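# Put the orange cup upright in the black bowl

## Task

Place the orange cup inside the black bowl, standing on its base with the opening pointing up.

## Robot and tools

Robot: two arms, left_arm and right_arm, each ending in a sixteen-motor hand. right_arm has a right hand; left_arm has its mirror image, a left hand. Base positions in the scene frame: left_arm at (-0.017, +0.225, +0.007) m, quat_wxyz (+1.000, 0, 0, -0.010); right_arm at (+0.030, -0.378, +0.025) m, quat_wxyz (+1.000, 0, 0, +0.010). A camera stand sits behind the arms. Loose objects may occasionally get nudged by an outside disturbance.

Frames. Scene frame: origin at table-top height, halfway between the two nominal bases. +z is up, +x points out over the table, and left_arm is on the +y side. Image left and right do not follow arm names. Fixed cameras and the table use the scene frame. Each arm reports its hand pose, velocities and Hand target in its own base frame. Motion offsets also use that arm's base axes, and rotations turn about the Hand target's position. Reported positions can be a few centimetres off, more at long reach.

Hand point axes (right hand): +z runs along straight fingers toward the tips. +x runs across the palm, away from the thumb; on the left hand, +x points toward the thumb. +y points out of the palm face, and the palm surface is at y = -0.062. Straight fingertips end about 0.139 m beyond the knuckles, which are at z = -0.017. A rigid mast near the wrist, at x +0.05 to +0.10 and z -0.16 to -0.11 out to y +0.06, can strike things; its x values flip sign on the left hand. Fingertips carry rubber caps. The arm sags under load, so a hand ends up lower than commanded; command higher to compensate.

execute_actions(actions, cameras). actions is a list of actions run one after another. Each action lasts 0.5 s and holds up to 15 rows, one per 1/30 s step; if fewer rows are given, the last row repeats. Each row is one flat list of 48 numbers, all in [-1, 1], covering both arms even when only one moves:
- 1-6: left_arm dx, dy, dz, rx, ry, rz.
- 7-22: left hand motor goals.
- 23-24: left current_limit, speed.
- 25-30: right_arm dx, dy, dz, rx, ry, rz.
- 31-46: right hand motor goals.
- 47-48: right current_limit, speed.

dx to rz are an offset, not a pose. They are measured from that arm's Hand target as it stood when the action began, along the arm's base axes. Every row in an action counts from that same start, not from the row before. Sending the same offset again in a later action moves the arm further. Scale: 1.0 equals 0.6 m of translation or 180 degrees of rotation, and rx, ry, rz form a single rotation vector. A translation longer than 1.0 is shortened along its direction. Each step, commanded orientation is clipped to within 40 degrees of the measured orientation. Damped inverse kinematics favours position over orientation, and one action may fall short. The result's Hand target is the clipped last command. The hand often stops short of it. Waiting does not close that gap, but the next action (even all zeros) asks for it again; if a gap remains, send it as an offset. Very small moves may not start. To stop pushing on something, command the target back past the hand point. With the wrist close to the first joint's axis, a small move can swing the whole arm.

Hand motor goals are absolute positions, not offsets. Each maps linearly from -1 to +1 across that hinge's range. Format: degrees at +1, degrees at -1, and the value that makes it straight. Order:
- index_abd, index_mcp, index_pip, index_dip
- middle_abd, middle_mcp, middle_pip, middle_dip
- ring_abd, ring_mcp, ring_pip, ring_dip
- thumb_cmc, thumb_axl, thumb_mcp, thumb_ipl
Finger hinges: _abd (+60, -60; 0.00) swings the finger away from the thumb. _mcp (+128, -18; -0.75), _pip (+108, -29; -0.58) and _dip (+117, -21; -0.70) curl it toward the palm. Thumb hinges: thumb_cmc (+120, -20; -0.71) brings the thumb from beside the palm to in front of it. thumb_axl (+140, -27; -0.68) rolls the thumb about its own length. thumb_mcp (+109, -69; -0.23) and thumb_ipl (+108, -77; -0.17) bend it. A 0 is a real goal. To leave a hand unchanged, send back its hand_goal, hand_current_limit and hand_speed.

current_limit maps -1..+1 to 0..550 mA, never below 11 mA; very low values may not lift a finger. speed maps to (speed+1)/2 of 8.5 rad/s. Starting values are +0.4 and -0.6, and the last values sent stay in force. A finger presses only when its goal lies past the object's surface, harder the further past. Gear friction may keep a grip even after the limit is lowered. Current of 495 mA or more, accumulated for 5 s, shuts a motor off for 10 s; it then drives to its last goal.

cameras: a list of names (cam_high, cam_low), ["all"], or []. If omitted or null, images come only when actions is empty. An unknown name invalidates the call.

Results:
- end_effector_position (m) and end_effector_quat_wxyz, in the arm's base frame, plus Hand target.
- Joint velocities ('within noise' when at rest) and joint torques. Torques include gravity, are offset and noisy, and numbers 3 and 4 wrap at ±28 N m.
- Per-motor hand_goal, hand_measured, hand_current_ma (positive pushes toward -1), and hand_state: moving, goal, blocked or overload.
- hand_current_limit and hand_speed.
- Sampled step positions.
- MOTOR HOT above 85 °C. At 100 °C an OVER-TEMPERATURE FAULT drops the arm for 30-60 s or more. Holding loads, stretching out, or pushing at unreachable poses heats motors.
A call returns once the robot is still, at most 3 s after its last action. The scene keeps running while you think, with the last command held.

zoom_image(camera, region): enlarges [x0, y0, x1, y1] pixels, at most 504x504, of the newest cam_high or cam_low image. Both images are 896x504.
read_manual(section): returns licence texts only.
finished_scene(scene=1): ends the scene permanently. The cup must stay upright in the bowl without help.

Avoid:
- Knocking anything off the table or leaving it off the table; that fails the task.
- Dropping the cup, releasing it while it moves, or letting it fall far.
- Slamming or pushing hard into the table or heavy objects.
- Any contact or pressing between the two arms or hands; even moderate contact can end the scene.
- Arm stops. While an arm is stopped, hand commands are discarded.

Each tool is called as a command line: name --argument value for each argument, lists and objects as JSON in quotes; but a table of rows of numbers goes row by row, as --pt "numbers of a row", without its own name.

## Session

execute_actions --actions '[]'

Scene clock: 0.00 s.
left_arm: end_effector_position=(+0.5009, -0.1326, +0.2805) hand_goal=(+0.000, -0.754, -0.576, -0.696, +0.000, -0.754, -0.576, -0.696, +0.000, -0.754, -0.576, -0.696, -0.714, -0.678, -0.226, -0.168) hand_measured=(+0.000, -0.754, -0.576, -0.696, +0.000, -0.754, -0.576, -0.696, +0.000, -0.754, -0.576, -0.696, -0.714, -0.678, -0.226, -0.168) hand_current_ma=(+0, +0, +0, +0, +0, +0, +0, +0, +0, +0, +0, +0, +0, +0, +0, +0) hand_state=(goal, goal, goal, goal, goal, goal, goal, goal, goal, goal, goal, goal, goal, goal, goal, goal) hand_current_limit=0.40 hand_speed=-0.60 end_effector_quat_wxyz=(+0.531, +0.427, +0.694, +0.234) | right_arm: end_effector_position=(+0.4979, +0.1339, +0.2252) hand_goal=(+0.000, -0.754, -0.576, -0.696, +0.000, -0.754, -0.576, -0.696, +0.000, -0.754, -0.576, -0.696, -0.714, -0.678, -0.226, -0.168) hand_measured=(+0.000, -0.754, -0.576, -0.696, +0.000, -0.754, -0.576, -0.696, +0.000, -0.754, -0.576, -0.696, -0.714, -0.678, -0.226, -0.168) hand_current_ma=(+0, +0, +0, +0, +0, +0, +0, +0, +0, +0, +0, +0, +0, +0, +0, +0) hand_state=(goal, goal, goal, goal, goal, goal, goal, goal, goal, goal, goal, goal, goal, goal, goal, goal) hand_current_limit=0.40 hand_speed=-0.60 end_effector_quat_wxyz=(+0.189, +0.618, +0.758, +0.094)
Joint positions: left_arm=[-0.509 1.238 0.683 0.199 -0.351 -0.732] | right_arm=[0.416 1.298 1.043 -0.967 0.247 0.168]
Joint velocities: within noise
Joint torques (N m): no reading
Heat: left arm: hottest shoulder 36 °C; right arm: hottest waist 39 °C.
Hand target: left_arm +0.5062, -0.1355, +0.3004; +0.548, +0.417, +0.686, +0.235 | right_arm +0.5058, +0.1373, +0.2444; +0.197, +0.617, +0.754, +0.111

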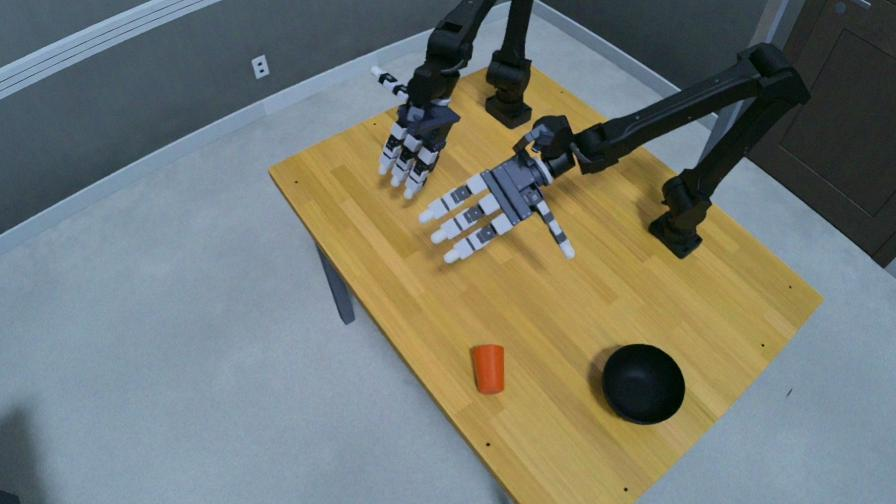

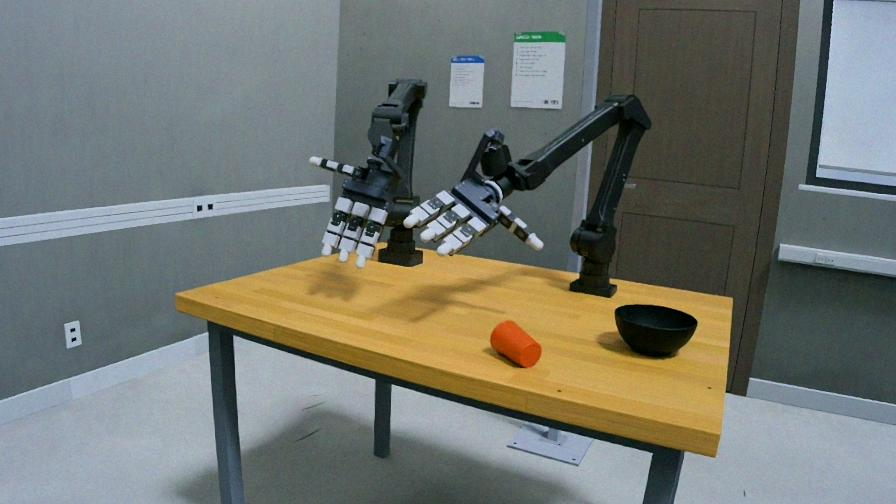

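zoom_image --camera "cam_high" --region '[430, 310, 710, 450]'

zoom_image --camera "cam_low" --region '[460, 290, 720, 400]'

Scaled by 1.800 from the camera's 896x504 image, which has a finer 1280x720 frame.

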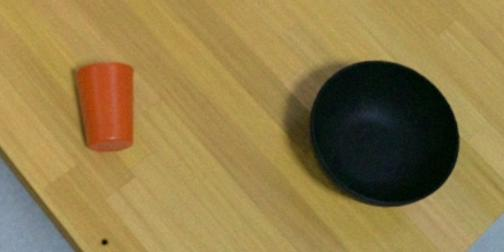

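Scaled by 1.938 from the camera's 896x504 image, which has a finer 1280x720 frame.

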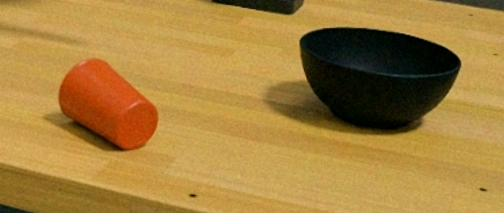

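zoom_image --camera "cam_high" --region '[360, 50, 560, 210]'

zoom_image --camera "cam_high" --region '[400, 120, 720, 280]'

zoom_image --camera "cam_low" --region '[300, 140, 640, 310]'

zoom_image --camera "cam_high" --region '[460, 330, 540, 410]'

zoom_image --camera "cam_high" --region '[590, 330, 690, 430]'

zoom_image --camera "cam_low" --region '[480, 310, 560, 380]'

zoom_image --camera "cam_low" --region '[600, 290, 710, 370]'

Scaled by 2.520 from the camera's 896x504 image, which has a finer 1280x720 frame.

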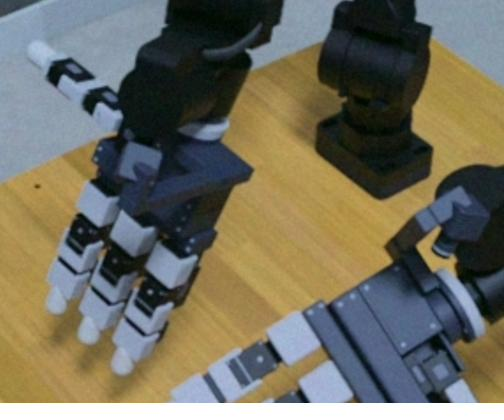

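Scaled by 1.575 from the camera's 896x504 image, which has a finer 1280x720 frame.

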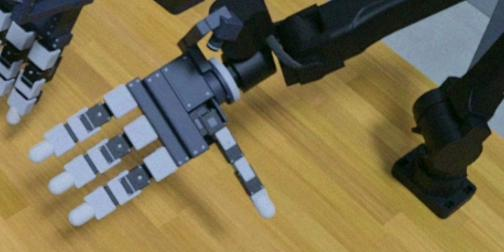

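Scaled by 1.482 from the camera's 896x504 image, which has a finer 1280x720 frame.

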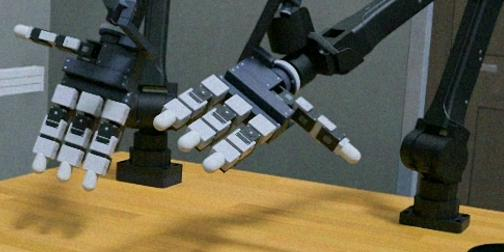

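Scaled by 6.300 from the camera's 896x504 image, which has a finer 1280x720 frame.

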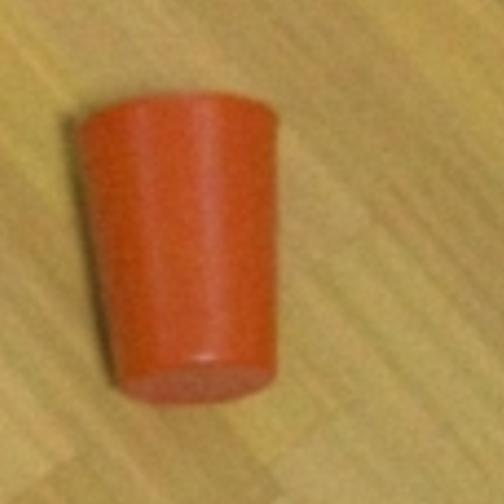

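Scaled by 5.040 from the camera's 896x504 image, which has a finer 1280x720 frame.

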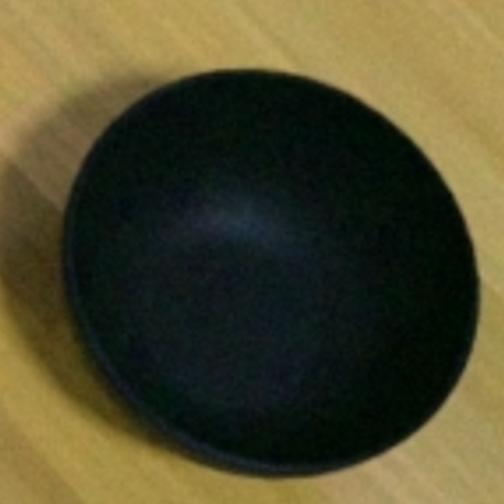

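Scaled by 6.300 from the camera's 896x504 image, which has a finer 1280x720 frame.

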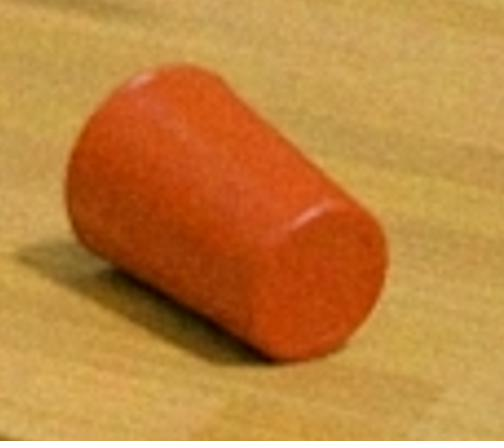

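Scaled by 4.582 from the camera's 896x504 image, which has a finer 1280x720 frame.

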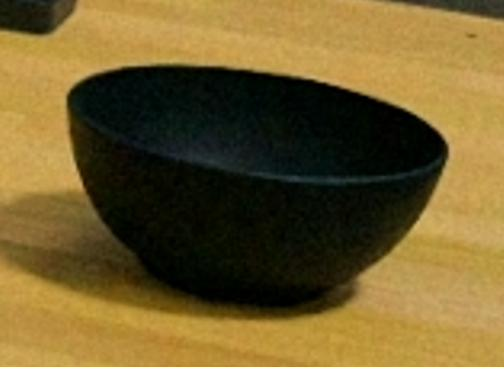

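execute_actions --actions '[[[0.0147,0.0092,-0.0333,-0.0074,0.0783,0.0308, 0,0.342,-0.65,-0.696, 0,0.753,0.518,-0.478, 0,0.753,0.518,-0.478, 0.571,-0.678,-0.056,-0.168, 0.4,-0.6, 0,0,0,0,0,0, 0,-0.754,-0.576,-0.696,0,-0.754,-0.576,-0.696,0,-0.754,-0.576,-0.696,-0.714,-0.678,-0.226,-0.168,0.4,-0.6]],[[0.0147,0.0092,-0.0333,-0.0074,0.0783,0.0308, 0,0.342,-0.65,-0.696, 0,0.753,0.518,-0.478, 0,0.753,0.518,-0.478, 0.571,-0.678,-0.056,-0.168, 0.4,-0.6, 0,0,0,0,0,0, 0,-0.754,-0.576,-0.696,0,-0.754,-0.576,-0.696,0,-0.754,-0.576,-0.696,-0.714,-0.678,-0.226,-0.168,0.4,-0.6]]]' --cameras '["all"]'

Scene clock: 14.97 s.
left_arm: end_effector_position=(+0.5051, -0.1224, +0.2306) hand_goal=(+0.000, +0.342, -0.650, -0.696, +0.000, +0.752, +0.518, -0.478, +0.000, +0.752, +0.518, -0.478, +0.570, -0.678, -0.056, -0.168) hand_measured=(+0.000, +0.324, -0.650, -0.696, +0.000, +0.742, +0.516, -0.480, -0.002, +0.716, +0.514, -0.480, +0.560, -0.678, -0.054, -0.168) hand_current_ma=(+0, -15, +0, +0, +0, -5, +0, +0, +0, -49, -1, -1, -6, +0, +0, +0) hand_state=(goal, goal, goal, goal, goal, goal, goal, goal, goal, blocked, goal, goal, goal, goal, goal, goal) hand_current_limit=0.40 hand_speed=-0.60 end_effector_quat_wxyz=(+0.325, +0.400, +0.841, +0.164) | right_arm: end_effector_position=(+0.4979, +0.1339, +0.2252) hand_goal=(+0.000, -0.754, -0.576, -0.696, +0.000, -0.754, -0.576, -0.696, +0.000, -0.754, -0.576, -0.696, -0.714, -0.678, -0.226, -0.168) hand_measured=(+0.000, -0.754, -0.576, -0.696, +0.000, -0.754, -0.576, -0.696, +0.000, -0.754, -0.576, -0.696, -0.714, -0.678, -0.224, -0.168) hand_current_ma=(+0, +0, +0, +0, +0, +0, +0, +0, +0, +0, +0, +0, +0, +0, +1, +0) hand_state=(goal, goal, goal, goal, goal, goal, goal, goal, goal, goal, goal, goal, goal, goal, goal, goal) hand_current_limit=0.40 hand_speed=-0.60 end_effector_quat_wxyz=(+0.189, +0.618, +0.758, +0.094)
Joint positions: left_arm=[-0.509 1.33 0.971 -0.541 -0.351 -1.068] | right_arm=[0.416 1.298 1.043 -0.967 0.247 0.168]
Joint torques (N m): left_arm=[2.08 -6.83 12.08 1.31 -0.5 -0.08] | right_arm=[0.26 -7.12 12.71 1.32 0.42 0]
Heat: left arm: hottest shoulder 36 °C; right arm: hottest waist 39 °C.
Hand target: left_arm +0.5238, -0.1246, +0.2602; +0.349, +0.381, +0.841, +0.162 | right_arm +0.5058, +0.1373, +0.2444; +0.197, +0.617, +0.754, +0.111
Off the commanded pose: left_arm 0.035 m, 4 deg | right_arm 0.021 m, 2 deg.
Step readings (end_effector_position of left_arm | right_arm):
0: (+0.5009, -0.1326, +0.2805) | (+0.4979, +0.1339, +0.2252)
1: (+0.5009, -0.1325, +0.2799) | (+0.4979, +0.1339, +0.2252)
2: (+0.5005, -0.1312, +0.2765) | (+0.4979, +0.1339, +0.2252)
4: (+0.4993, -0.1264, +0.2655) | (+0.4979, +0.1339, +0.2252)
8: (+0.4969, -0.1210, +0.2499) | (+0.4979, +0.1339, +0.2252)
15: (+0.4996, -0.1204, +0.2526) | (+0.4979, +0.1339, +0.2252)
16: (+0.4999, -0.1204, +0.2529) | (+0.4979, +0.1339, +0.2252)
17: (+0.4999, -0.1201, +0.2517) | (+0.4979, +0.1339, +0.2252)
19: (+0.5008, -0.1200, +0.2465) | (+0.4979, +0.1339, +0.2252)
23: (+0.5065, -0.1232, +0.2382) | (+0.4979, +0.1339, +0.2252)
30: (+0.5066, -0.1236, +0.2309) | (+0.4979, +0.1339, +0.2252)

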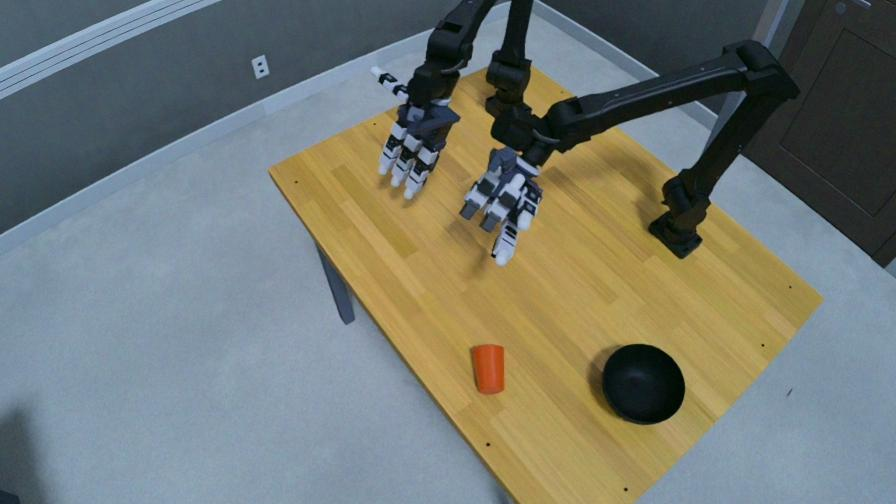

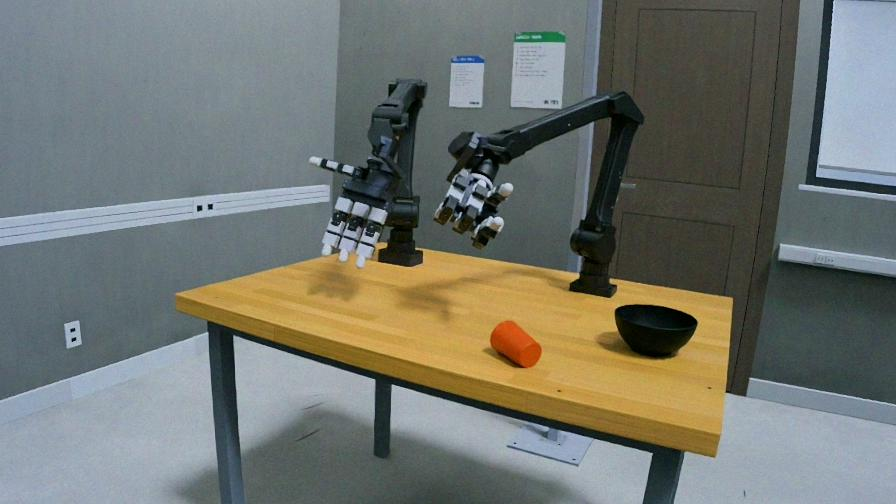

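execute_actions --actions '[[[0.02,0.011,-0.03,-0.0074,0.0783,0.0308, 0,0.342,-0.65,-0.696, 0,0.753,0.518,-0.478, 0,0.753,0.518,-0.478, 0.571,-0.678,-0.056,-0.168, 0.4,-0.6, 0,0,0,0,0,0, 0,-0.754,-0.576,-0.696,0,-0.754,-0.576,-0.696,0,-0.754,-0.576,-0.696,-0.714,-0.678,-0.226,-0.168,0.4,-0.6]],[[0.02,0.011,-0.03,-0.0074,0.0783,0.0308, 0,0.342,-0.65,-0.696, 0,0.753,0.518,-0.478, 0,0.753,0.518,-0.478, 0.571,-0.678,-0.056,-0.168, 0.4,-0.6, 0,0,0,0,0,0, 0,-0.754,-0.576,-0.696,0,-0.754,-0.576,-0.696,0,-0.754,-0.576,-0.696,-0.714,-0.678,-0.226,-0.168,0.4,-0.6]],[[0.02,0.011,-0.03,-0.0074,0.0783,0.0308, 0,0.342,-0.65,-0.696, 0,0.753,0.518,-0.478, 0,0.753,0.518,-0.478, 0.571,-0.678,-0.056,-0.168, 0.4,-0.6, 0,0,0,0,0,0, 0,-0.754,-0.576,-0.696,0,-0.754,-0.576,-0.696,0,-0.754,-0.576,-0.696,-0.714,-0.678,-0.226,-0.168,0.4,-0.6]]]' --cameras '["all"]'

Scene clock: 17.17 s.
left_arm: end_effector_position=(+0.5444, -0.1027, +0.1824) hand_goal=(+0.000, +0.342, -0.650, -0.696, +0.000, +0.752, +0.518, -0.478, +0.000, +0.752, +0.518, -0.478, +0.570, -0.678, -0.056, -0.168) hand_measured=(+0.000, +0.326, -0.650, -0.696, +0.000, +0.744, +0.516, -0.480, -0.002, +0.716, +0.514, -0.480, +0.568, -0.678, -0.054, -0.168) hand_current_ma=(+0, -14, +0, +0, +0, -5, +0, +0, +0, -49, -1, -1, +0, +0, +1, +0) hand_state=(goal, goal, goal, goal, goal, goal, goal, goal, goal, blocked, goal, goal, goal, goal, goal, goal) hand_current_limit=0.40 hand_speed=-0.60 end_effector_quat_wxyz=(-0.017, +0.289, +0.957, +0.035) | right_arm: end_effector_position=(+0.4979, +0.1339, +0.2252) hand_goal=(+0.000, -0.754, -0.576, -0.696, +0.000, -0.754, -0.576, -0.696, +0.000, -0.754, -0.576, -0.696, -0.714, -0.678, -0.226, -0.168) hand_measured=(+0.000, -0.754, -0.576, -0.696, +0.000, -0.754, -0.576, -0.696, +0.000, -0.754, -0.576, -0.696, -0.714, -0.678, -0.224, -0.168) hand_current_ma=(+0, +0, +0, +0, +0, +0, +0, +0, +0, +0, +0, +0, +0, +0, +1, +0) hand_state=(goal, goal, goal, goal, goal, goal, goal, goal, goal, goal, goal, goal, goal, goal, goal, goal) hand_current_limit=0.40 hand_speed=-0.60 end_effector_quat_wxyz=(+0.189, +0.618, +0.758, +0.094)
Joint positions: left_arm=[-0.366 1.818 1.666 -1.457 -0.068 -1.351] | right_arm=[0.416 1.298 1.043 -0.967 0.247 0.168]
Joint torques (N m): left_arm=[1.55 -12.98 11.04 -0.14 -0.41 -0.2] | right_arm=[0.38 -7.06 12.71 1.35 0.42 0.01]
Heat: left arm: hottest shoulder 36 °C; right arm: hottest waist 39 °C.
Hand target: left_arm +0.5598, -0.1047, +0.2063; +0.010, +0.279, +0.960, +0.033 | right_arm +0.5058, +0.1373, +0.2444; +0.197, +0.617, +0.754, +0.111
Off the commanded pose: left_arm 0.029 m, 3 deg | right_arm 0.021 m, 2 deg.
Step readings (end_effector_position of left_arm | right_arm):
0: (+0.5051, -0.1224, +0.2306) | (+0.4979, +0.1339, +0.2252)
1: (+0.5052, -0.1224, +0.2306) | (+0.4979, +0.1339, +0.2252)
2: (+0.5047, -0.1221, +0.2285) | (+0.4979, +0.1339, +0.2252)
4: (+0.5062, -0.1222, +0.2245) | (+0.4979, +0.1339, +0.2252)
8: (+0.5180, -0.1209, +0.2201) | (+0.4979, +0.1339, +0.2252)
15: (+0.5186, -0.1157, +0.2129) | (+0.4979, +0.1339, +0.2252)
16: (+0.5180, -0.1158, +0.2126) | (+0.4979, +0.1339, +0.2252)
17: (+0.5166, -0.1161, +0.2110) | (+0.4979, +0.1339, +0.2252)
19: (+0.5177, -0.1172, +0.2091) | (+0.4979, +0.1339, +0.2252)
23: (+0.5316, -0.1167, +0.2065) | (+0.4979, +0.1339, +0.2252)
30: (+0.5309, -0.1086, +0.1948) | (+0.4979, +0.1339, +0.2252)
31: (+0.5301, -0.1086, +0.1944) | (+0.4979, +0.1339, +0.2252)
32: (+0.5282, -0.1095, +0.1935) | (+0.4979, +0.1339, +0.2252)
34: (+0.5293, -0.1119, +0.1939) | (+0.4979, +0.1339, +0.2252)
38: (+0.5448, -0.1125, +0.1928) | (+0.4979, +0.1339, +0.2252)
45: (+0.5437, -0.1021, +0.1779) | (+0.4979, +0.1339, +0.2252)

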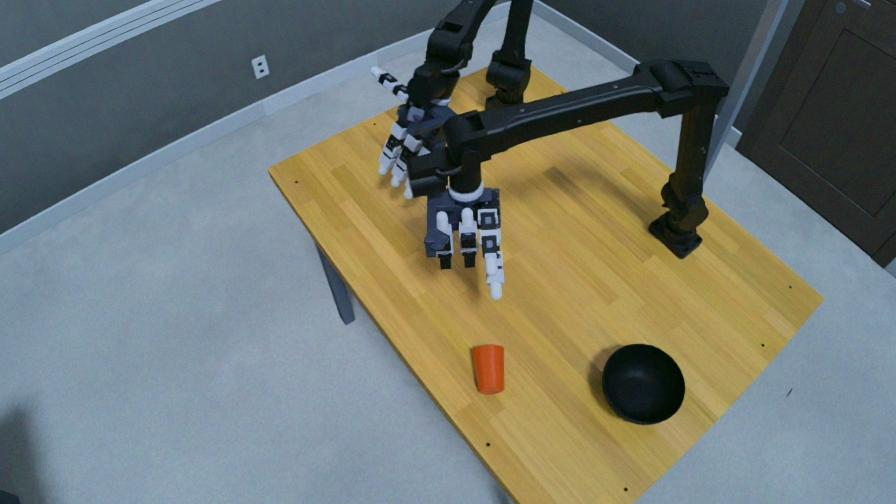

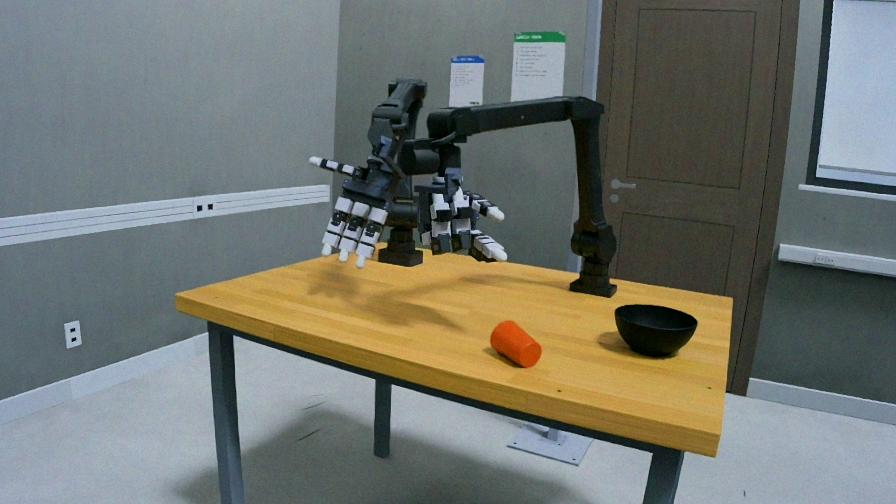

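zoom_image --camera "cam_high" --region '[410, 180, 570, 400]'

zoom_image --camera "cam_low" --region '[400, 160, 560, 380]'

Scaled by 2.291 from the camera's 896x504 image, which has a finer 1280x720 frame.

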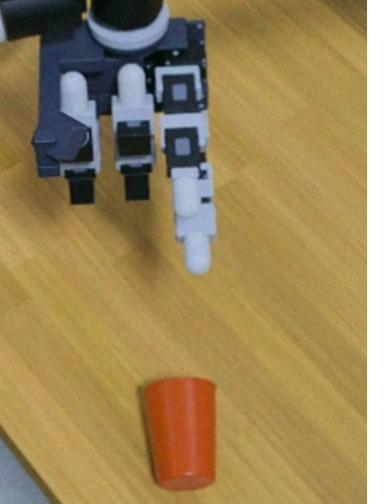

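Scaled by 2.291 from the camera's 896x504 image, which has a finer 1280x720 frame.

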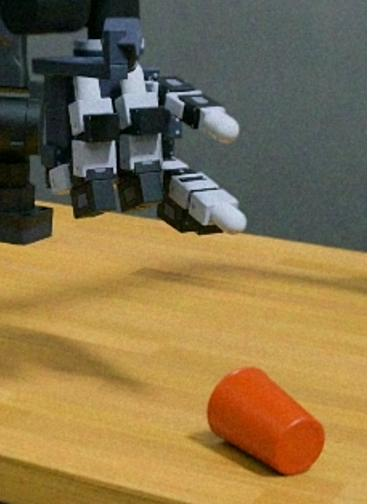

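execute_actions --actions '[[[0.0017,-0.005,-0.068,0.0031,-0.0222,0.0055, 0,0.342,-0.65,-0.696, 0,0.753,0.518,-0.478, 0,0.753,0.518,-0.478, 0.571,-0.678,-0.056,-0.168, 0.4,-0.6, 0,0,0,0,0,0, 0,-0.754,-0.576,-0.696,0,-0.754,-0.576,-0.696,0,-0.754,-0.576,-0.696,-0.714,-0.678,-0.226,-0.168,0.4,-0.6]],[[0.0017,-0.005,-0.068,0,0,0, 0,0.342,-0.65,-0.696, 0,0.753,0.518,-0.478, 0,0.753,0.518,-0.478, 0.571,-0.678,-0.056,-0.168, 0.4,-0.6, 0,0,0,0,0,0, 0,-0.754,-0.576,-0.696,0,-0.754,-0.576,-0.696,0,-0.754,-0.576,-0.696,-0.714,-0.678,-0.226,-0.168,0.4,-0.6]],[[0.0017,-0.005,-0.068,0,0,0, 0,0.342,-0.65,-0.696, 0,0.753,0.518,-0.478, 0,0.753,0.518,-0.478, 0.571,-0.678,-0.056,-0.168, 0.4,-0.6, 0,0,0,0,0,0, 0,-0.754,-0.576,-0.696,0,-0.754,-0.576,-0.696,0,-0.754,-0.576,-0.696,-0.714,-0.678,-0.226,-0.168,0.4,-0.6]]]' --cameras '["all"]'

Scene clock: 20.53 s.
left_arm: end_effector_position=(+0.5634, -0.1057, +0.0813) hand_goal=(+0.000, +0.342, -0.650, -0.696, +0.000, +0.752, +0.518, -0.478, +0.000, +0.752, +0.518, -0.478, +0.570, -0.678, -0.056, -0.168) hand_measured=(+0.000, +0.326, -0.650, -0.696, +0.000, +0.744, +0.516, -0.480, -0.002, +0.716, +0.514, -0.480, +0.568, -0.678, -0.054, -0.168) hand_current_ma=(+0, -14, +0, +0, +0, -5, +0, +0, +0, -49, -1, -1, +0, +0, +1, +0) hand_state=(goal, goal, goal, goal, goal, goal, goal, goal, goal, blocked, goal, goal, goal, goal, goal, goal) hand_current_limit=0.40 hand_speed=-0.60 end_effector_quat_wxyz=(+0.034, +0.268, +0.962, +0.047) | right_arm: end_effector_position=(+0.4979, +0.1339, +0.2252) hand_goal=(+0.000, -0.754, -0.576, -0.696, +0.000, -0.754, -0.576, -0.696, +0.000, -0.754, -0.576, -0.696, -0.714, -0.678, -0.226, -0.168) hand_measured=(+0.000, -0.754, -0.576, -0.696, +0.000, -0.754, -0.576, -0.696, +0.000, -0.754, -0.576, -0.696, -0.714, -0.678, -0.224, -0.168) hand_current_ma=(+0, +0, +0, +0, +0, +0, +0, +0, +0, +0, +0, +0, +0, +0, +1, +0) hand_state=(goal, goal, goal, goal, goal, goal, goal, goal, goal, goal, goal, goal, goal, goal, goal, goal) hand_current_limit=0.40 hand_speed=-0.60 end_effector_quat_wxyz=(+0.189, +0.618, +0.758, +0.094)
Joint positions: left_arm=[-0.368 1.891 1.49 -1.111 -0.1 -1.392] | right_arm=[0.416 1.298 1.043 -0.967 0.247 0.168]
Joint torques (N m): left_arm=[-0.26 -13.8 6.15 0.85 -0.58 -0.19] | right_arm=[0.32 -7 12.7 1.33 0.43 0]
Heat: left arm: hottest shoulder 36 °C; right arm: hottest waist 38 °C.
Hand target: left_arm +0.5629, -0.1137, +0.0839; +0.041, +0.269, +0.961, +0.047 | right_arm +0.5058, +0.1373, +0.2444; +0.197, +0.617, +0.754, +0.111
Off the commanded pose: left_arm 0.008 m, 1 deg | right_arm 0.021 m, 2 deg.
Step readings (end_effector_position of left_arm | right_arm):
0: (+0.5443, -0.1027, +0.1824) | (+0.4979, +0.1339, +0.2252)
1: (+0.5444, -0.1027, +0.1824) | (+0.4979, +0.1339, +0.2252)
2: (+0.5461, -0.1029, +0.1825) | (+0.4979, +0.1339, +0.2252)
4: (+0.5550, -0.1044, +0.1819) | (+0.4979, +0.1339, +0.2252)
8: (+0.5630, -0.1055, +0.1727) | (+0.4979, +0.1339, +0.2252)
15: (+0.5611, -0.1039, +0.1635) | (+0.4979, +0.1339, +0.2252)
16: (+0.5616, -0.1041, +0.1633) | (+0.4979, +0.1339, +0.2252)
17: (+0.5624, -0.1043, +0.1619) | (+0.4979, +0.1339, +0.2252)
19: (+0.5645, -0.1050, +0.1560) | (+0.4979, +0.1339, +0.2252)
23: (+0.5618, -0.1040, +0.1374) | (+0.4979, +0.1339, +0.2252)
30: (+0.5621, -0.1041, +0.1230) | (+0.4979, +0.1339, +0.2252)
31: (+0.5623, -0.1042, +0.1229) | (+0.4979, +0.1339, +0.2252)
32: (+0.5632, -0.1045, +0.1220) | (+0.4979, +0.1339, +0.2252)
34: (+0.5659, -0.1057, +0.1174) | (+0.4979, +0.1339, +0.2252)
38: (+0.5646, -0.1057, +0.0999) | (+0.4979, +0.1339, +0.2252)
45: (+0.5628, -0.1055, +0.0813) | (+0.4979, +0.1339, +0.2252)

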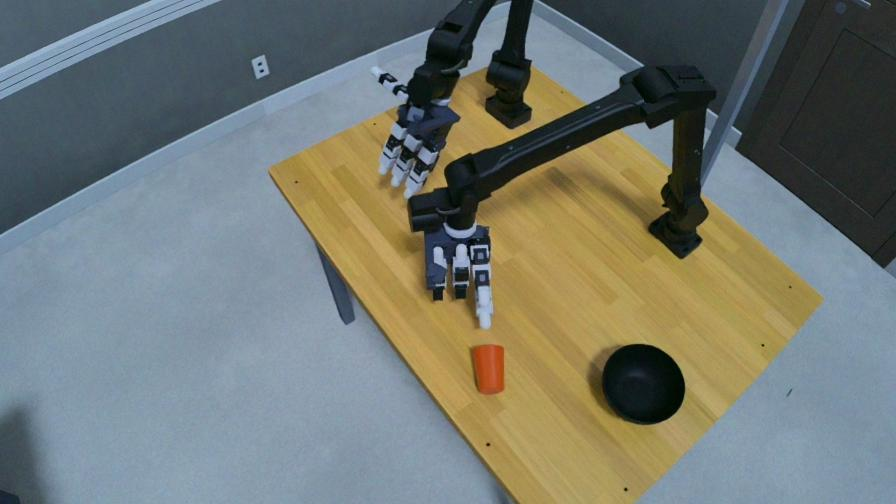

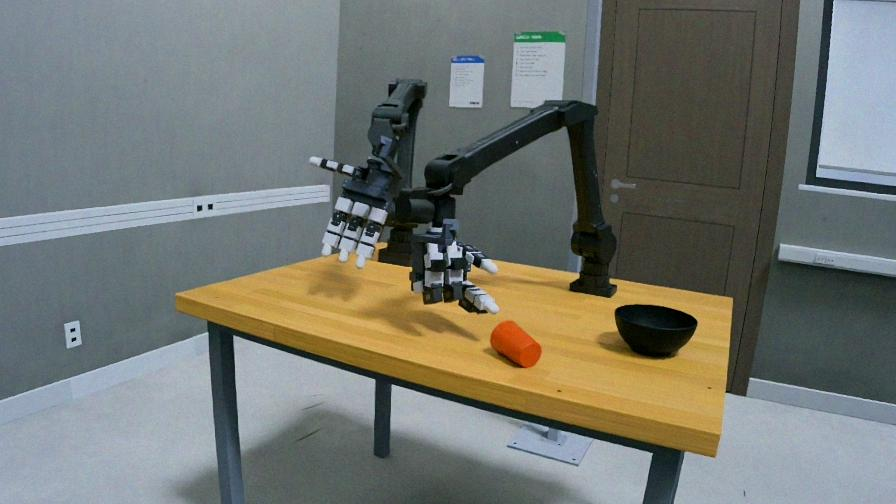

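execute_actions --actions '[[[-0.0066,0.0035,-0.0494,0.0065,0.0108,-0.0053, 0,0.342,-0.65,-0.696, 0,0.753,0.518,-0.478, 0,0.753,0.518,-0.478, 0.571,-0.678,-0.056,-0.168, 0.4,-0.6, 0,0,0,0,0,0, 0,-0.754,-0.576,-0.696,0,-0.754,-0.576,-0.696,0,-0.754,-0.576,-0.696,-0.714,-0.678,-0.226,-0.168,0.4,-0.6]],[[-0.0066,0.0035,-0.0494,0,0,0, 0,0.342,-0.65,-0.696, 0,0.753,0.518,-0.478, 0,0.753,0.518,-0.478, 0.571,-0.678,-0.056,-0.168, 0.4,-0.6, 0,0,0,0,0,0, 0,-0.754,-0.576,-0.696,0,-0.754,-0.576,-0.696,0,-0.754,-0.576,-0.696,-0.714,-0.678,-0.226,-0.168,0.4,-0.6]]]' --cameras '["all"]'

zoom_image --camera "cam_high" --region '[410, 220, 550, 410]'

zoom_image --camera "cam_low" --region '[400, 220, 560, 380]'

Scene clock: 22.17 s.
left_arm: end_effector_position=(+0.5562, -0.1021, +0.0302) hand_goal=(+0.000, +0.342, -0.650, -0.696, +0.000, +0.752, +0.518, -0.478, +0.000, +0.752, +0.518, -0.478, +0.570, -0.678, -0.056, -0.168) hand_measured=(+0.000, +0.344, -0.650, -0.696, +0.000, +0.744, +0.516, -0.480, -0.002, +0.716, +0.514, -0.480, +0.568, -0.678, -0.054, -0.168) hand_current_ma=(+0, +0, +0, +0, +0, -5, +0, +0, +0, -49, -1, -1, +0, +0, +1, +0) hand_state=(goal, goal, goal, goal, goal, goal, goal, goal, goal, blocked, goal, goal, goal, goal, goal, goal) hand_current_limit=0.40 hand_speed=-0.60 end_effector_quat_wxyz=(+0.022, +0.269, +0.961, +0.053) | right_arm: end_effector_position=(+0.4979, +0.1339, +0.2252) hand_goal=(+0.000, -0.754, -0.576, -0.696, +0.000, -0.754, -0.576, -0.696, +0.000, -0.754, -0.576, -0.696, -0.714, -0.678, -0.226, -0.168) hand_measured=(+0.000, -0.754, -0.576, -0.696, +0.000, -0.754, -0.576, -0.696, +0.000, -0.754, -0.576, -0.696, -0.714, -0.678, -0.224, -0.168) hand_current_ma=(+0, +0, +0, +0, +0, +0, +0, +0, +0, +0, +0, +0, +0, +0, +1, +0) hand_state=(goal, goal, goal, goal, goal, goal, goal, goal, goal, goal, goal, goal, goal, goal, goal, goal) hand_current_limit=0.40 hand_speed=-0.60 end_effector_quat_wxyz=(+0.189, +0.618, +0.758, +0.094)
Joint positions: left_arm=[-0.369 1.946 1.424 -1.015 -0.109 -1.392] | right_arm=[0.416 1.298 1.043 -0.967 0.247 0.168]
Joint torques (N m): left_arm=[-0.21 -12.75 5.48 0.99 -0.47 -0.04] | right_arm=[0.21 -7.12 12.68 1.33 0.42 -0.01]
Heat: left arm: hottest shoulder 37 °C; right arm: hottest waist 38 °C.
Hand target: left_arm +0.5549, -0.1096, +0.0245; +0.022, +0.279, +0.959, +0.052 | right_arm +0.5058, +0.1373, +0.2444; +0.197, +0.617, +0.754, +0.111
Off the commanded pose: left_arm 0.009 m, 1 deg | right_arm 0.021 m, 2 deg.
Step readings (end_effector_position of left_arm | right_arm):
0: (+0.5634, -0.1057, +0.0813) | (+0.4979, +0.1339, +0.2252)
1: (+0.5635, -0.1057, +0.0813) | (+0.4979, +0.1339, +0.2252)
2: (+0.5637, -0.1057, +0.0812) | (+0.4979, +0.1339, +0.2252)
4: (+0.5642, -0.1057, +0.0791) | (+0.4979, +0.1339, +0.2252)
8: (+0.5621, -0.1046, +0.0687) | (+0.4979, +0.1339, +0.2252)
15: (+0.5583, -0.1033, +0.0536) | (+0.4979, +0.1339, +0.2252)
16: (+0.5583, -0.1033, +0.0535) | (+0.4979, +0.1339, +0.2252)
17: (+0.5588, -0.1035, +0.0525) | (+0.4979, +0.1339, +0.2252)
19: (+0.5604, -0.1040, +0.0490) | (+0.4979, +0.1339, +0.2252)
23: (+0.5569, -0.1027, +0.0366) | (+0.4979, +0.1339, +0.2252)
30: (+0.5562, -0.1021, +0.0302) | (+0.4979, +0.1339, +0.2252)

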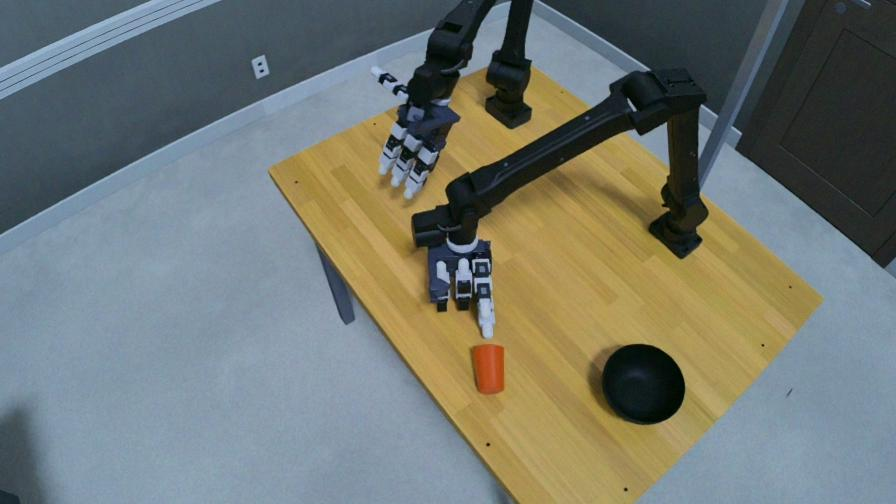

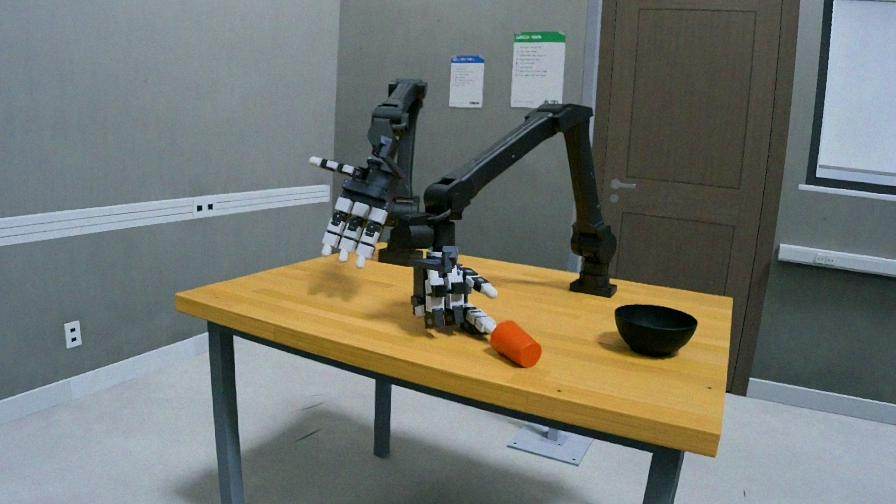

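Scaled by 2.653 from the camera's 896x504 image, which has a finer 1280x720 frame.

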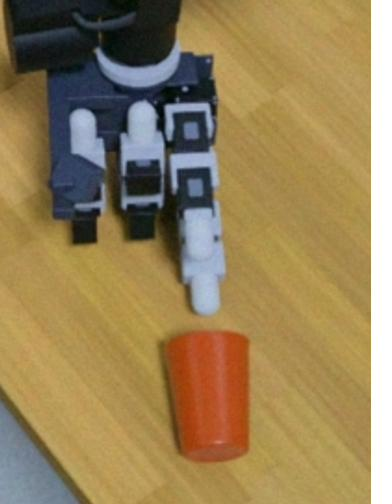

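Scaled by 3.150 from the camera's 896x504 image, which has a finer 1280x720 frame.

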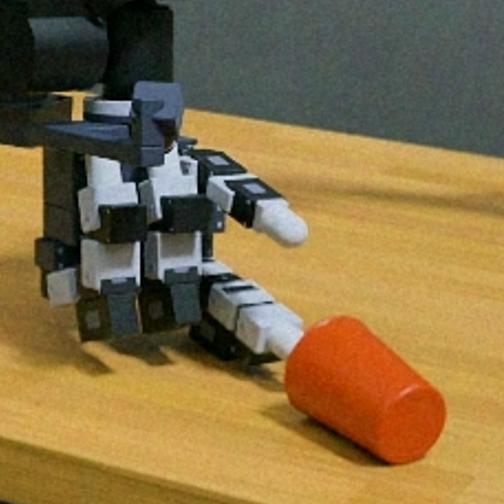

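execute_actions --actions '[[[0,0,-0.021,0,0,0, 0,0.342,-0.65,-0.696, 0,0.753,0.518,-0.478, 0,0.753,0.518,-0.478, 0.571,-0.678,-0.056,-0.168, 0.4,-0.6, 0,0,0,0,0,0, 0,-0.754,-0.576,-0.696,0,-0.754,-0.576,-0.696,0,-0.754,-0.576,-0.696,-0.714,-0.678,-0.226,-0.168,0.4,-0.6]],[[0.019,0.034,-0.004,0,0,0, 0,0.342,-0.65,-0.696, 0,0.753,0.518,-0.478, 0,0.753,0.518,-0.478, 0.571,-0.678,-0.056,-0.168, 0.4,-0.6, 0,0,0,0,0,0, 0,-0.754,-0.576,-0.696,0,-0.754,-0.576,-0.696,0,-0.754,-0.576,-0.696,-0.714,-0.678,-0.226,-0.168,0.4,-0.6]]]' --cameras '["all"]'

zoom_image --camera "cam_high" --region '[410, 220, 550, 410]'

zoom_image --camera "cam_low" --region '[400, 220, 560, 380]'

Scene clock: 23.80 s.
left_arm: end_effector_position=(+0.5637, -0.0995, +0.0286) hand_goal=(+0.000, +0.342, -0.650, -0.696, +0.000, +0.752, +0.518, -0.478, +0.000, +0.752, +0.518, -0.478, +0.570, -0.678, -0.056, -0.168) hand_measured=(+0.000, +0.364, -0.650, -0.696, +0.000, +0.744, +0.516, -0.480, -0.002, +0.716, +0.514, -0.480, +0.568, -0.678, -0.054, -0.168) hand_current_ma=(+0, +23, +0, +0, +0, -5, +0, +0, +0, -49, -1, -1, +0, +0, +1, +0) hand_state=(goal, blocked, goal, goal, goal, goal, goal, goal, goal, blocked, goal, goal, goal, goal, goal, goal) hand_current_limit=0.40 hand_speed=-0.60 end_effector_quat_wxyz=(+0.032, +0.279, +0.958, +0.054) | right_arm: end_effector_position=(+0.4979, +0.1339, +0.2252) hand_goal=(+0.000, -0.754, -0.576, -0.696, +0.000, -0.754, -0.576, -0.696, +0.000, -0.754, -0.576, -0.696, -0.714, -0.678, -0.226, -0.168) hand_measured=(+0.000, -0.754, -0.576, -0.696, +0.000, -0.754, -0.576, -0.696, +0.000, -0.754, -0.576, -0.696, -0.714, -0.678, -0.224, -0.168) hand_current_ma=(+0, +0, +0, +0, +0, +0, +0, +0, +0, +0, +0, +0, +0, +0, +1, +0) hand_state=(goal, goal, goal, goal, goal, goal, goal, goal, goal, goal, goal, goal, goal, goal, goal, goal) hand_current_limit=0.40 hand_speed=-0.60 end_effector_quat_wxyz=(+0.189, +0.618, +0.758, +0.094)
Joint positions: left_arm=[-0.362 1.947 1.417 -0.985 -0.113 -1.362] | right_arm=[0.416 1.298 1.043 -0.967 0.247 0.168]
Joint torques (N m): left_arm=[2.61 -10.99 5.68 1.18 -0.24 0.07] | right_arm=[0.26 -7.06 12.71 1.33 0.42 0]
Heat: left arm: hottest shoulder 37 °C; right arm: hottest waist 38 °C.
Hand target: left_arm +0.5663, -0.0890, +0.0096; +0.023, +0.278, +0.959, +0.052 | right_arm +0.5058, +0.1373, +0.2444; +0.197, +0.617, +0.754, +0.111
Off the commanded pose: left_arm 0.022 m, 1 deg | right_arm 0.021 m, 2 deg.
Step readings (end_effector_position of left_arm | right_arm):
0: (+0.5562, -0.1021, +0.0302) | (+0.4979, +0.1339, +0.2252)
1: (+0.5563, -0.1021, +0.0302) | (+0.4979, +0.1339, +0.2252)
2: (+0.5565, -0.1022, +0.0301) | (+0.4979, +0.1339, +0.2252)
4: (+0.5576, -0.1025, +0.0296) | (+0.4979, +0.1339, +0.2252)
8: (+0.5582, -0.1022, +0.0289) | (+0.4979, +0.1339, +0.2252)
15: (+0.5582, -0.1021, +0.0286) | (+0.4979, +0.1339, +0.2252)
16: (+0.5582, -0.1021, +0.0286) | (+0.4979, +0.1339, +0.2252)
17: (+0.5583, -0.1022, +0.0286) | (+0.4979, +0.1339, +0.2252)
19: (+0.5592, -0.1022, +0.0286) | (+0.4979, +0.1339, +0.2252)
23: (+0.5613, -0.1014, +0.0285) | (+0.4979, +0.1339, +0.2252)
30: (+0.5635, -0.0996, +0.0286) | (+0.4979, +0.1339, +0.2252)

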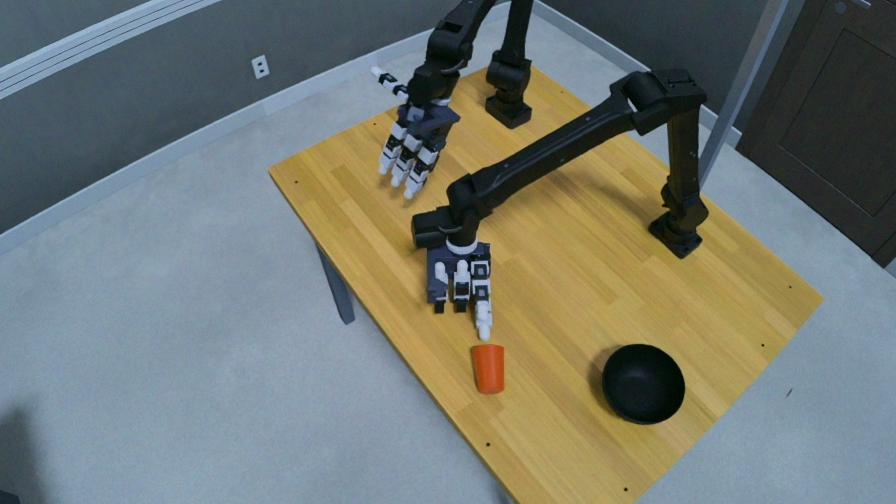

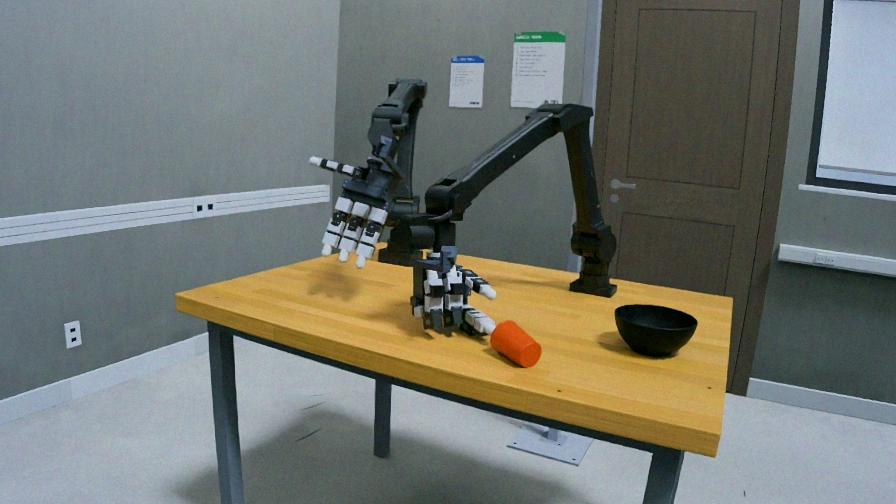

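Scaled by 2.653 from the camera's 896x504 image, which has a finer 1280x720 frame.

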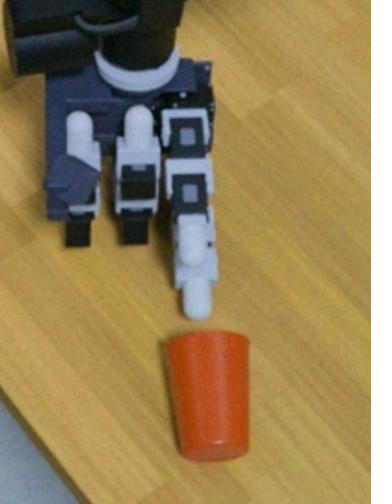

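Scaled by 3.150 from the camera's 896x504 image, which has a finer 1280x720 frame.

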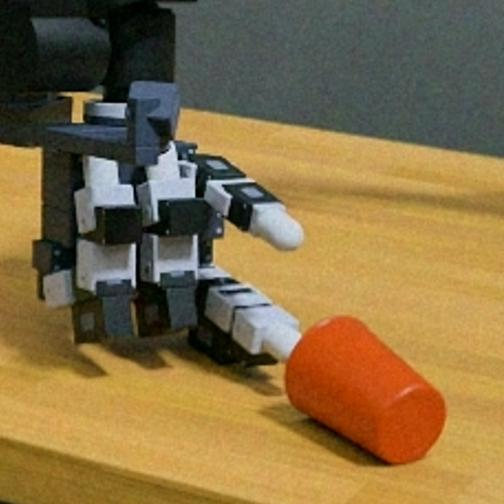

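zoom_image --camera "cam_low" --region '[450, 290, 550, 380]'

zoom_image --camera "cam_high" --region '[450, 290, 530, 400]'

Scaled by 5.040 from the camera's 896x504 image, which has a finer 1280x720 frame.

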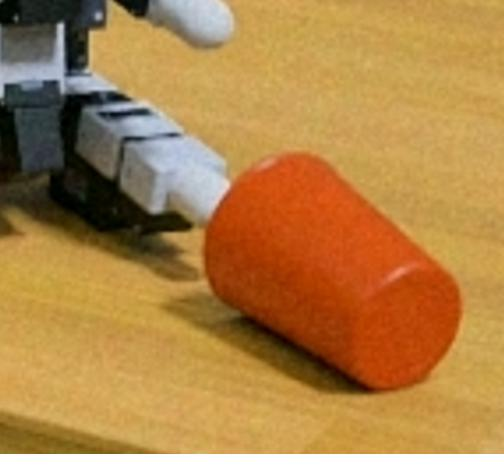

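Scaled by 4.582 from the camera's 896x504 image, which has a finer 1280x720 frame.

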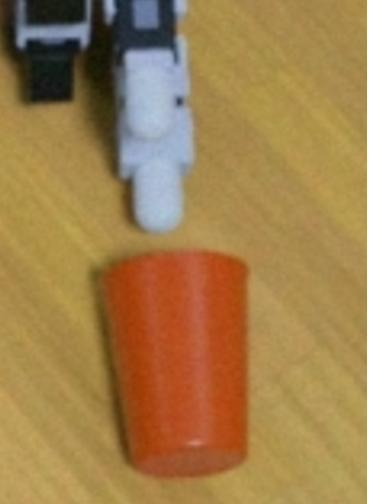

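execute_actions --actions '[[[-0.0083,0.005,0.05,0,0,0, 0,0.342,-0.65,-0.768, 0,0.753,0.518,-0.478, 0,0.753,0.518,-0.478, 0.571,-0.678,-0.056,-0.168, 0.4,-0.6, 0,0,0,0,0,0, 0,-0.754,-0.576,-0.696,0,-0.754,-0.576,-0.696,0,-0.754,-0.576,-0.696,-0.714,-0.678,-0.226,-0.168,0.4,-0.6]]]'

Scene clock: 28.67 s.
left_arm: end_effector_position=(+0.5587, -0.0929, +0.0300) hand_goal=(+0.000, +0.342, -0.650, -0.768, +0.000, +0.752, +0.518, -0.478, +0.000, +0.752, +0.518, -0.478, +0.570, -0.678, -0.056, -0.168) hand_measured=(+0.000, +0.346, -0.650, -0.766, +0.000, +0.744, +0.516, -0.480, -0.002, +0.716, +0.514, -0.480, +0.568, -0.678, -0.054, -0.168) hand_current_ma=(+0, +1, +0, +1, +0, -5, +0, +0, +0, -49, -1, -1, +0, +0, +1, +0) hand_state=(goal, goal, goal, goal, goal, goal, goal, goal, goal, blocked, goal, goal, goal, goal, goal, goal) hand_current_limit=0.40 hand_speed=-0.60 end_effector_quat_wxyz=(+0.018, +0.281, +0.958, +0.054) | right_arm: end_effector_position=(+0.4979, +0.1339, +0.2252) hand_goal=(+0.000, -0.754, -0.576, -0.696, +0.000, -0.754, -0.576, -0.696, +0.000, -0.754, -0.576, -0.696, -0.714, -0.678, -0.226, -0.168) hand_measured=(+0.000, -0.754, -0.576, -0.696, +0.000, -0.754, -0.576, -0.696, +0.000, -0.754, -0.576, -0.696, -0.714, -0.678, -0.224, -0.168) hand_current_ma=(+0, +0, +0, +0, +0, +0, +0, +0, +0, +0, +0, +0, +0, +0, +1, +0) hand_state=(goal, goal, goal, goal, goal, goal, goal, goal, goal, goal, goal, goal, goal, goal, goal, goal) hand_current_limit=0.40 hand_speed=-0.60 end_effector_quat_wxyz=(+0.189, +0.618, +0.758, +0.094)
Joint positions: left_arm=[-0.353 1.943 1.417 -1.016 -0.11 -1.351] | right_arm=[0.416 1.298 1.043 -0.967 0.247 0.168]
Joint torques (N m): left_arm=[2.02 -14.27 6.24 -0.13 -0.37 0] | right_arm=[0.21 -7.06 12.7 1.32 0.42 0]
Heat: left arm: hottest shoulder 37 °C; right arm: hottest waist 38 °C.
Hand target: left_arm +0.5613, -0.0862, +0.0396; +0.023, +0.279, +0.959, +0.052 | right_arm +0.5058, +0.1373, +0.2444; +0.197, +0.617, +0.754, +0.111
Off the commanded pose: left_arm 0.012 m, 1 deg | right_arm 0.021 m, 2 deg.
Step readings (end_effector_position of left_arm | right_arm):
0: (+0.5637, -0.0995, +0.0286) | (+0.4979, +0.1339, +0.2252)
1: (+0.5637, -0.0995, +0.0286) | (+0.4979, +0.1339, +0.2252)
2: (+0.5637, -0.0995, +0.0286) | (+0.4979, +0.1339, +0.2252)
4: (+0.5630, -0.0993, +0.0287) | (+0.4979, +0.1339, +0.2252)
8: (+0.5600, -0.0961, +0.0291) | (+0.4979, +0.1339, +0.2252)
15: (+0.5587, -0.0929, +0.0300) | (+0.4979, +0.1339, +0.2252)


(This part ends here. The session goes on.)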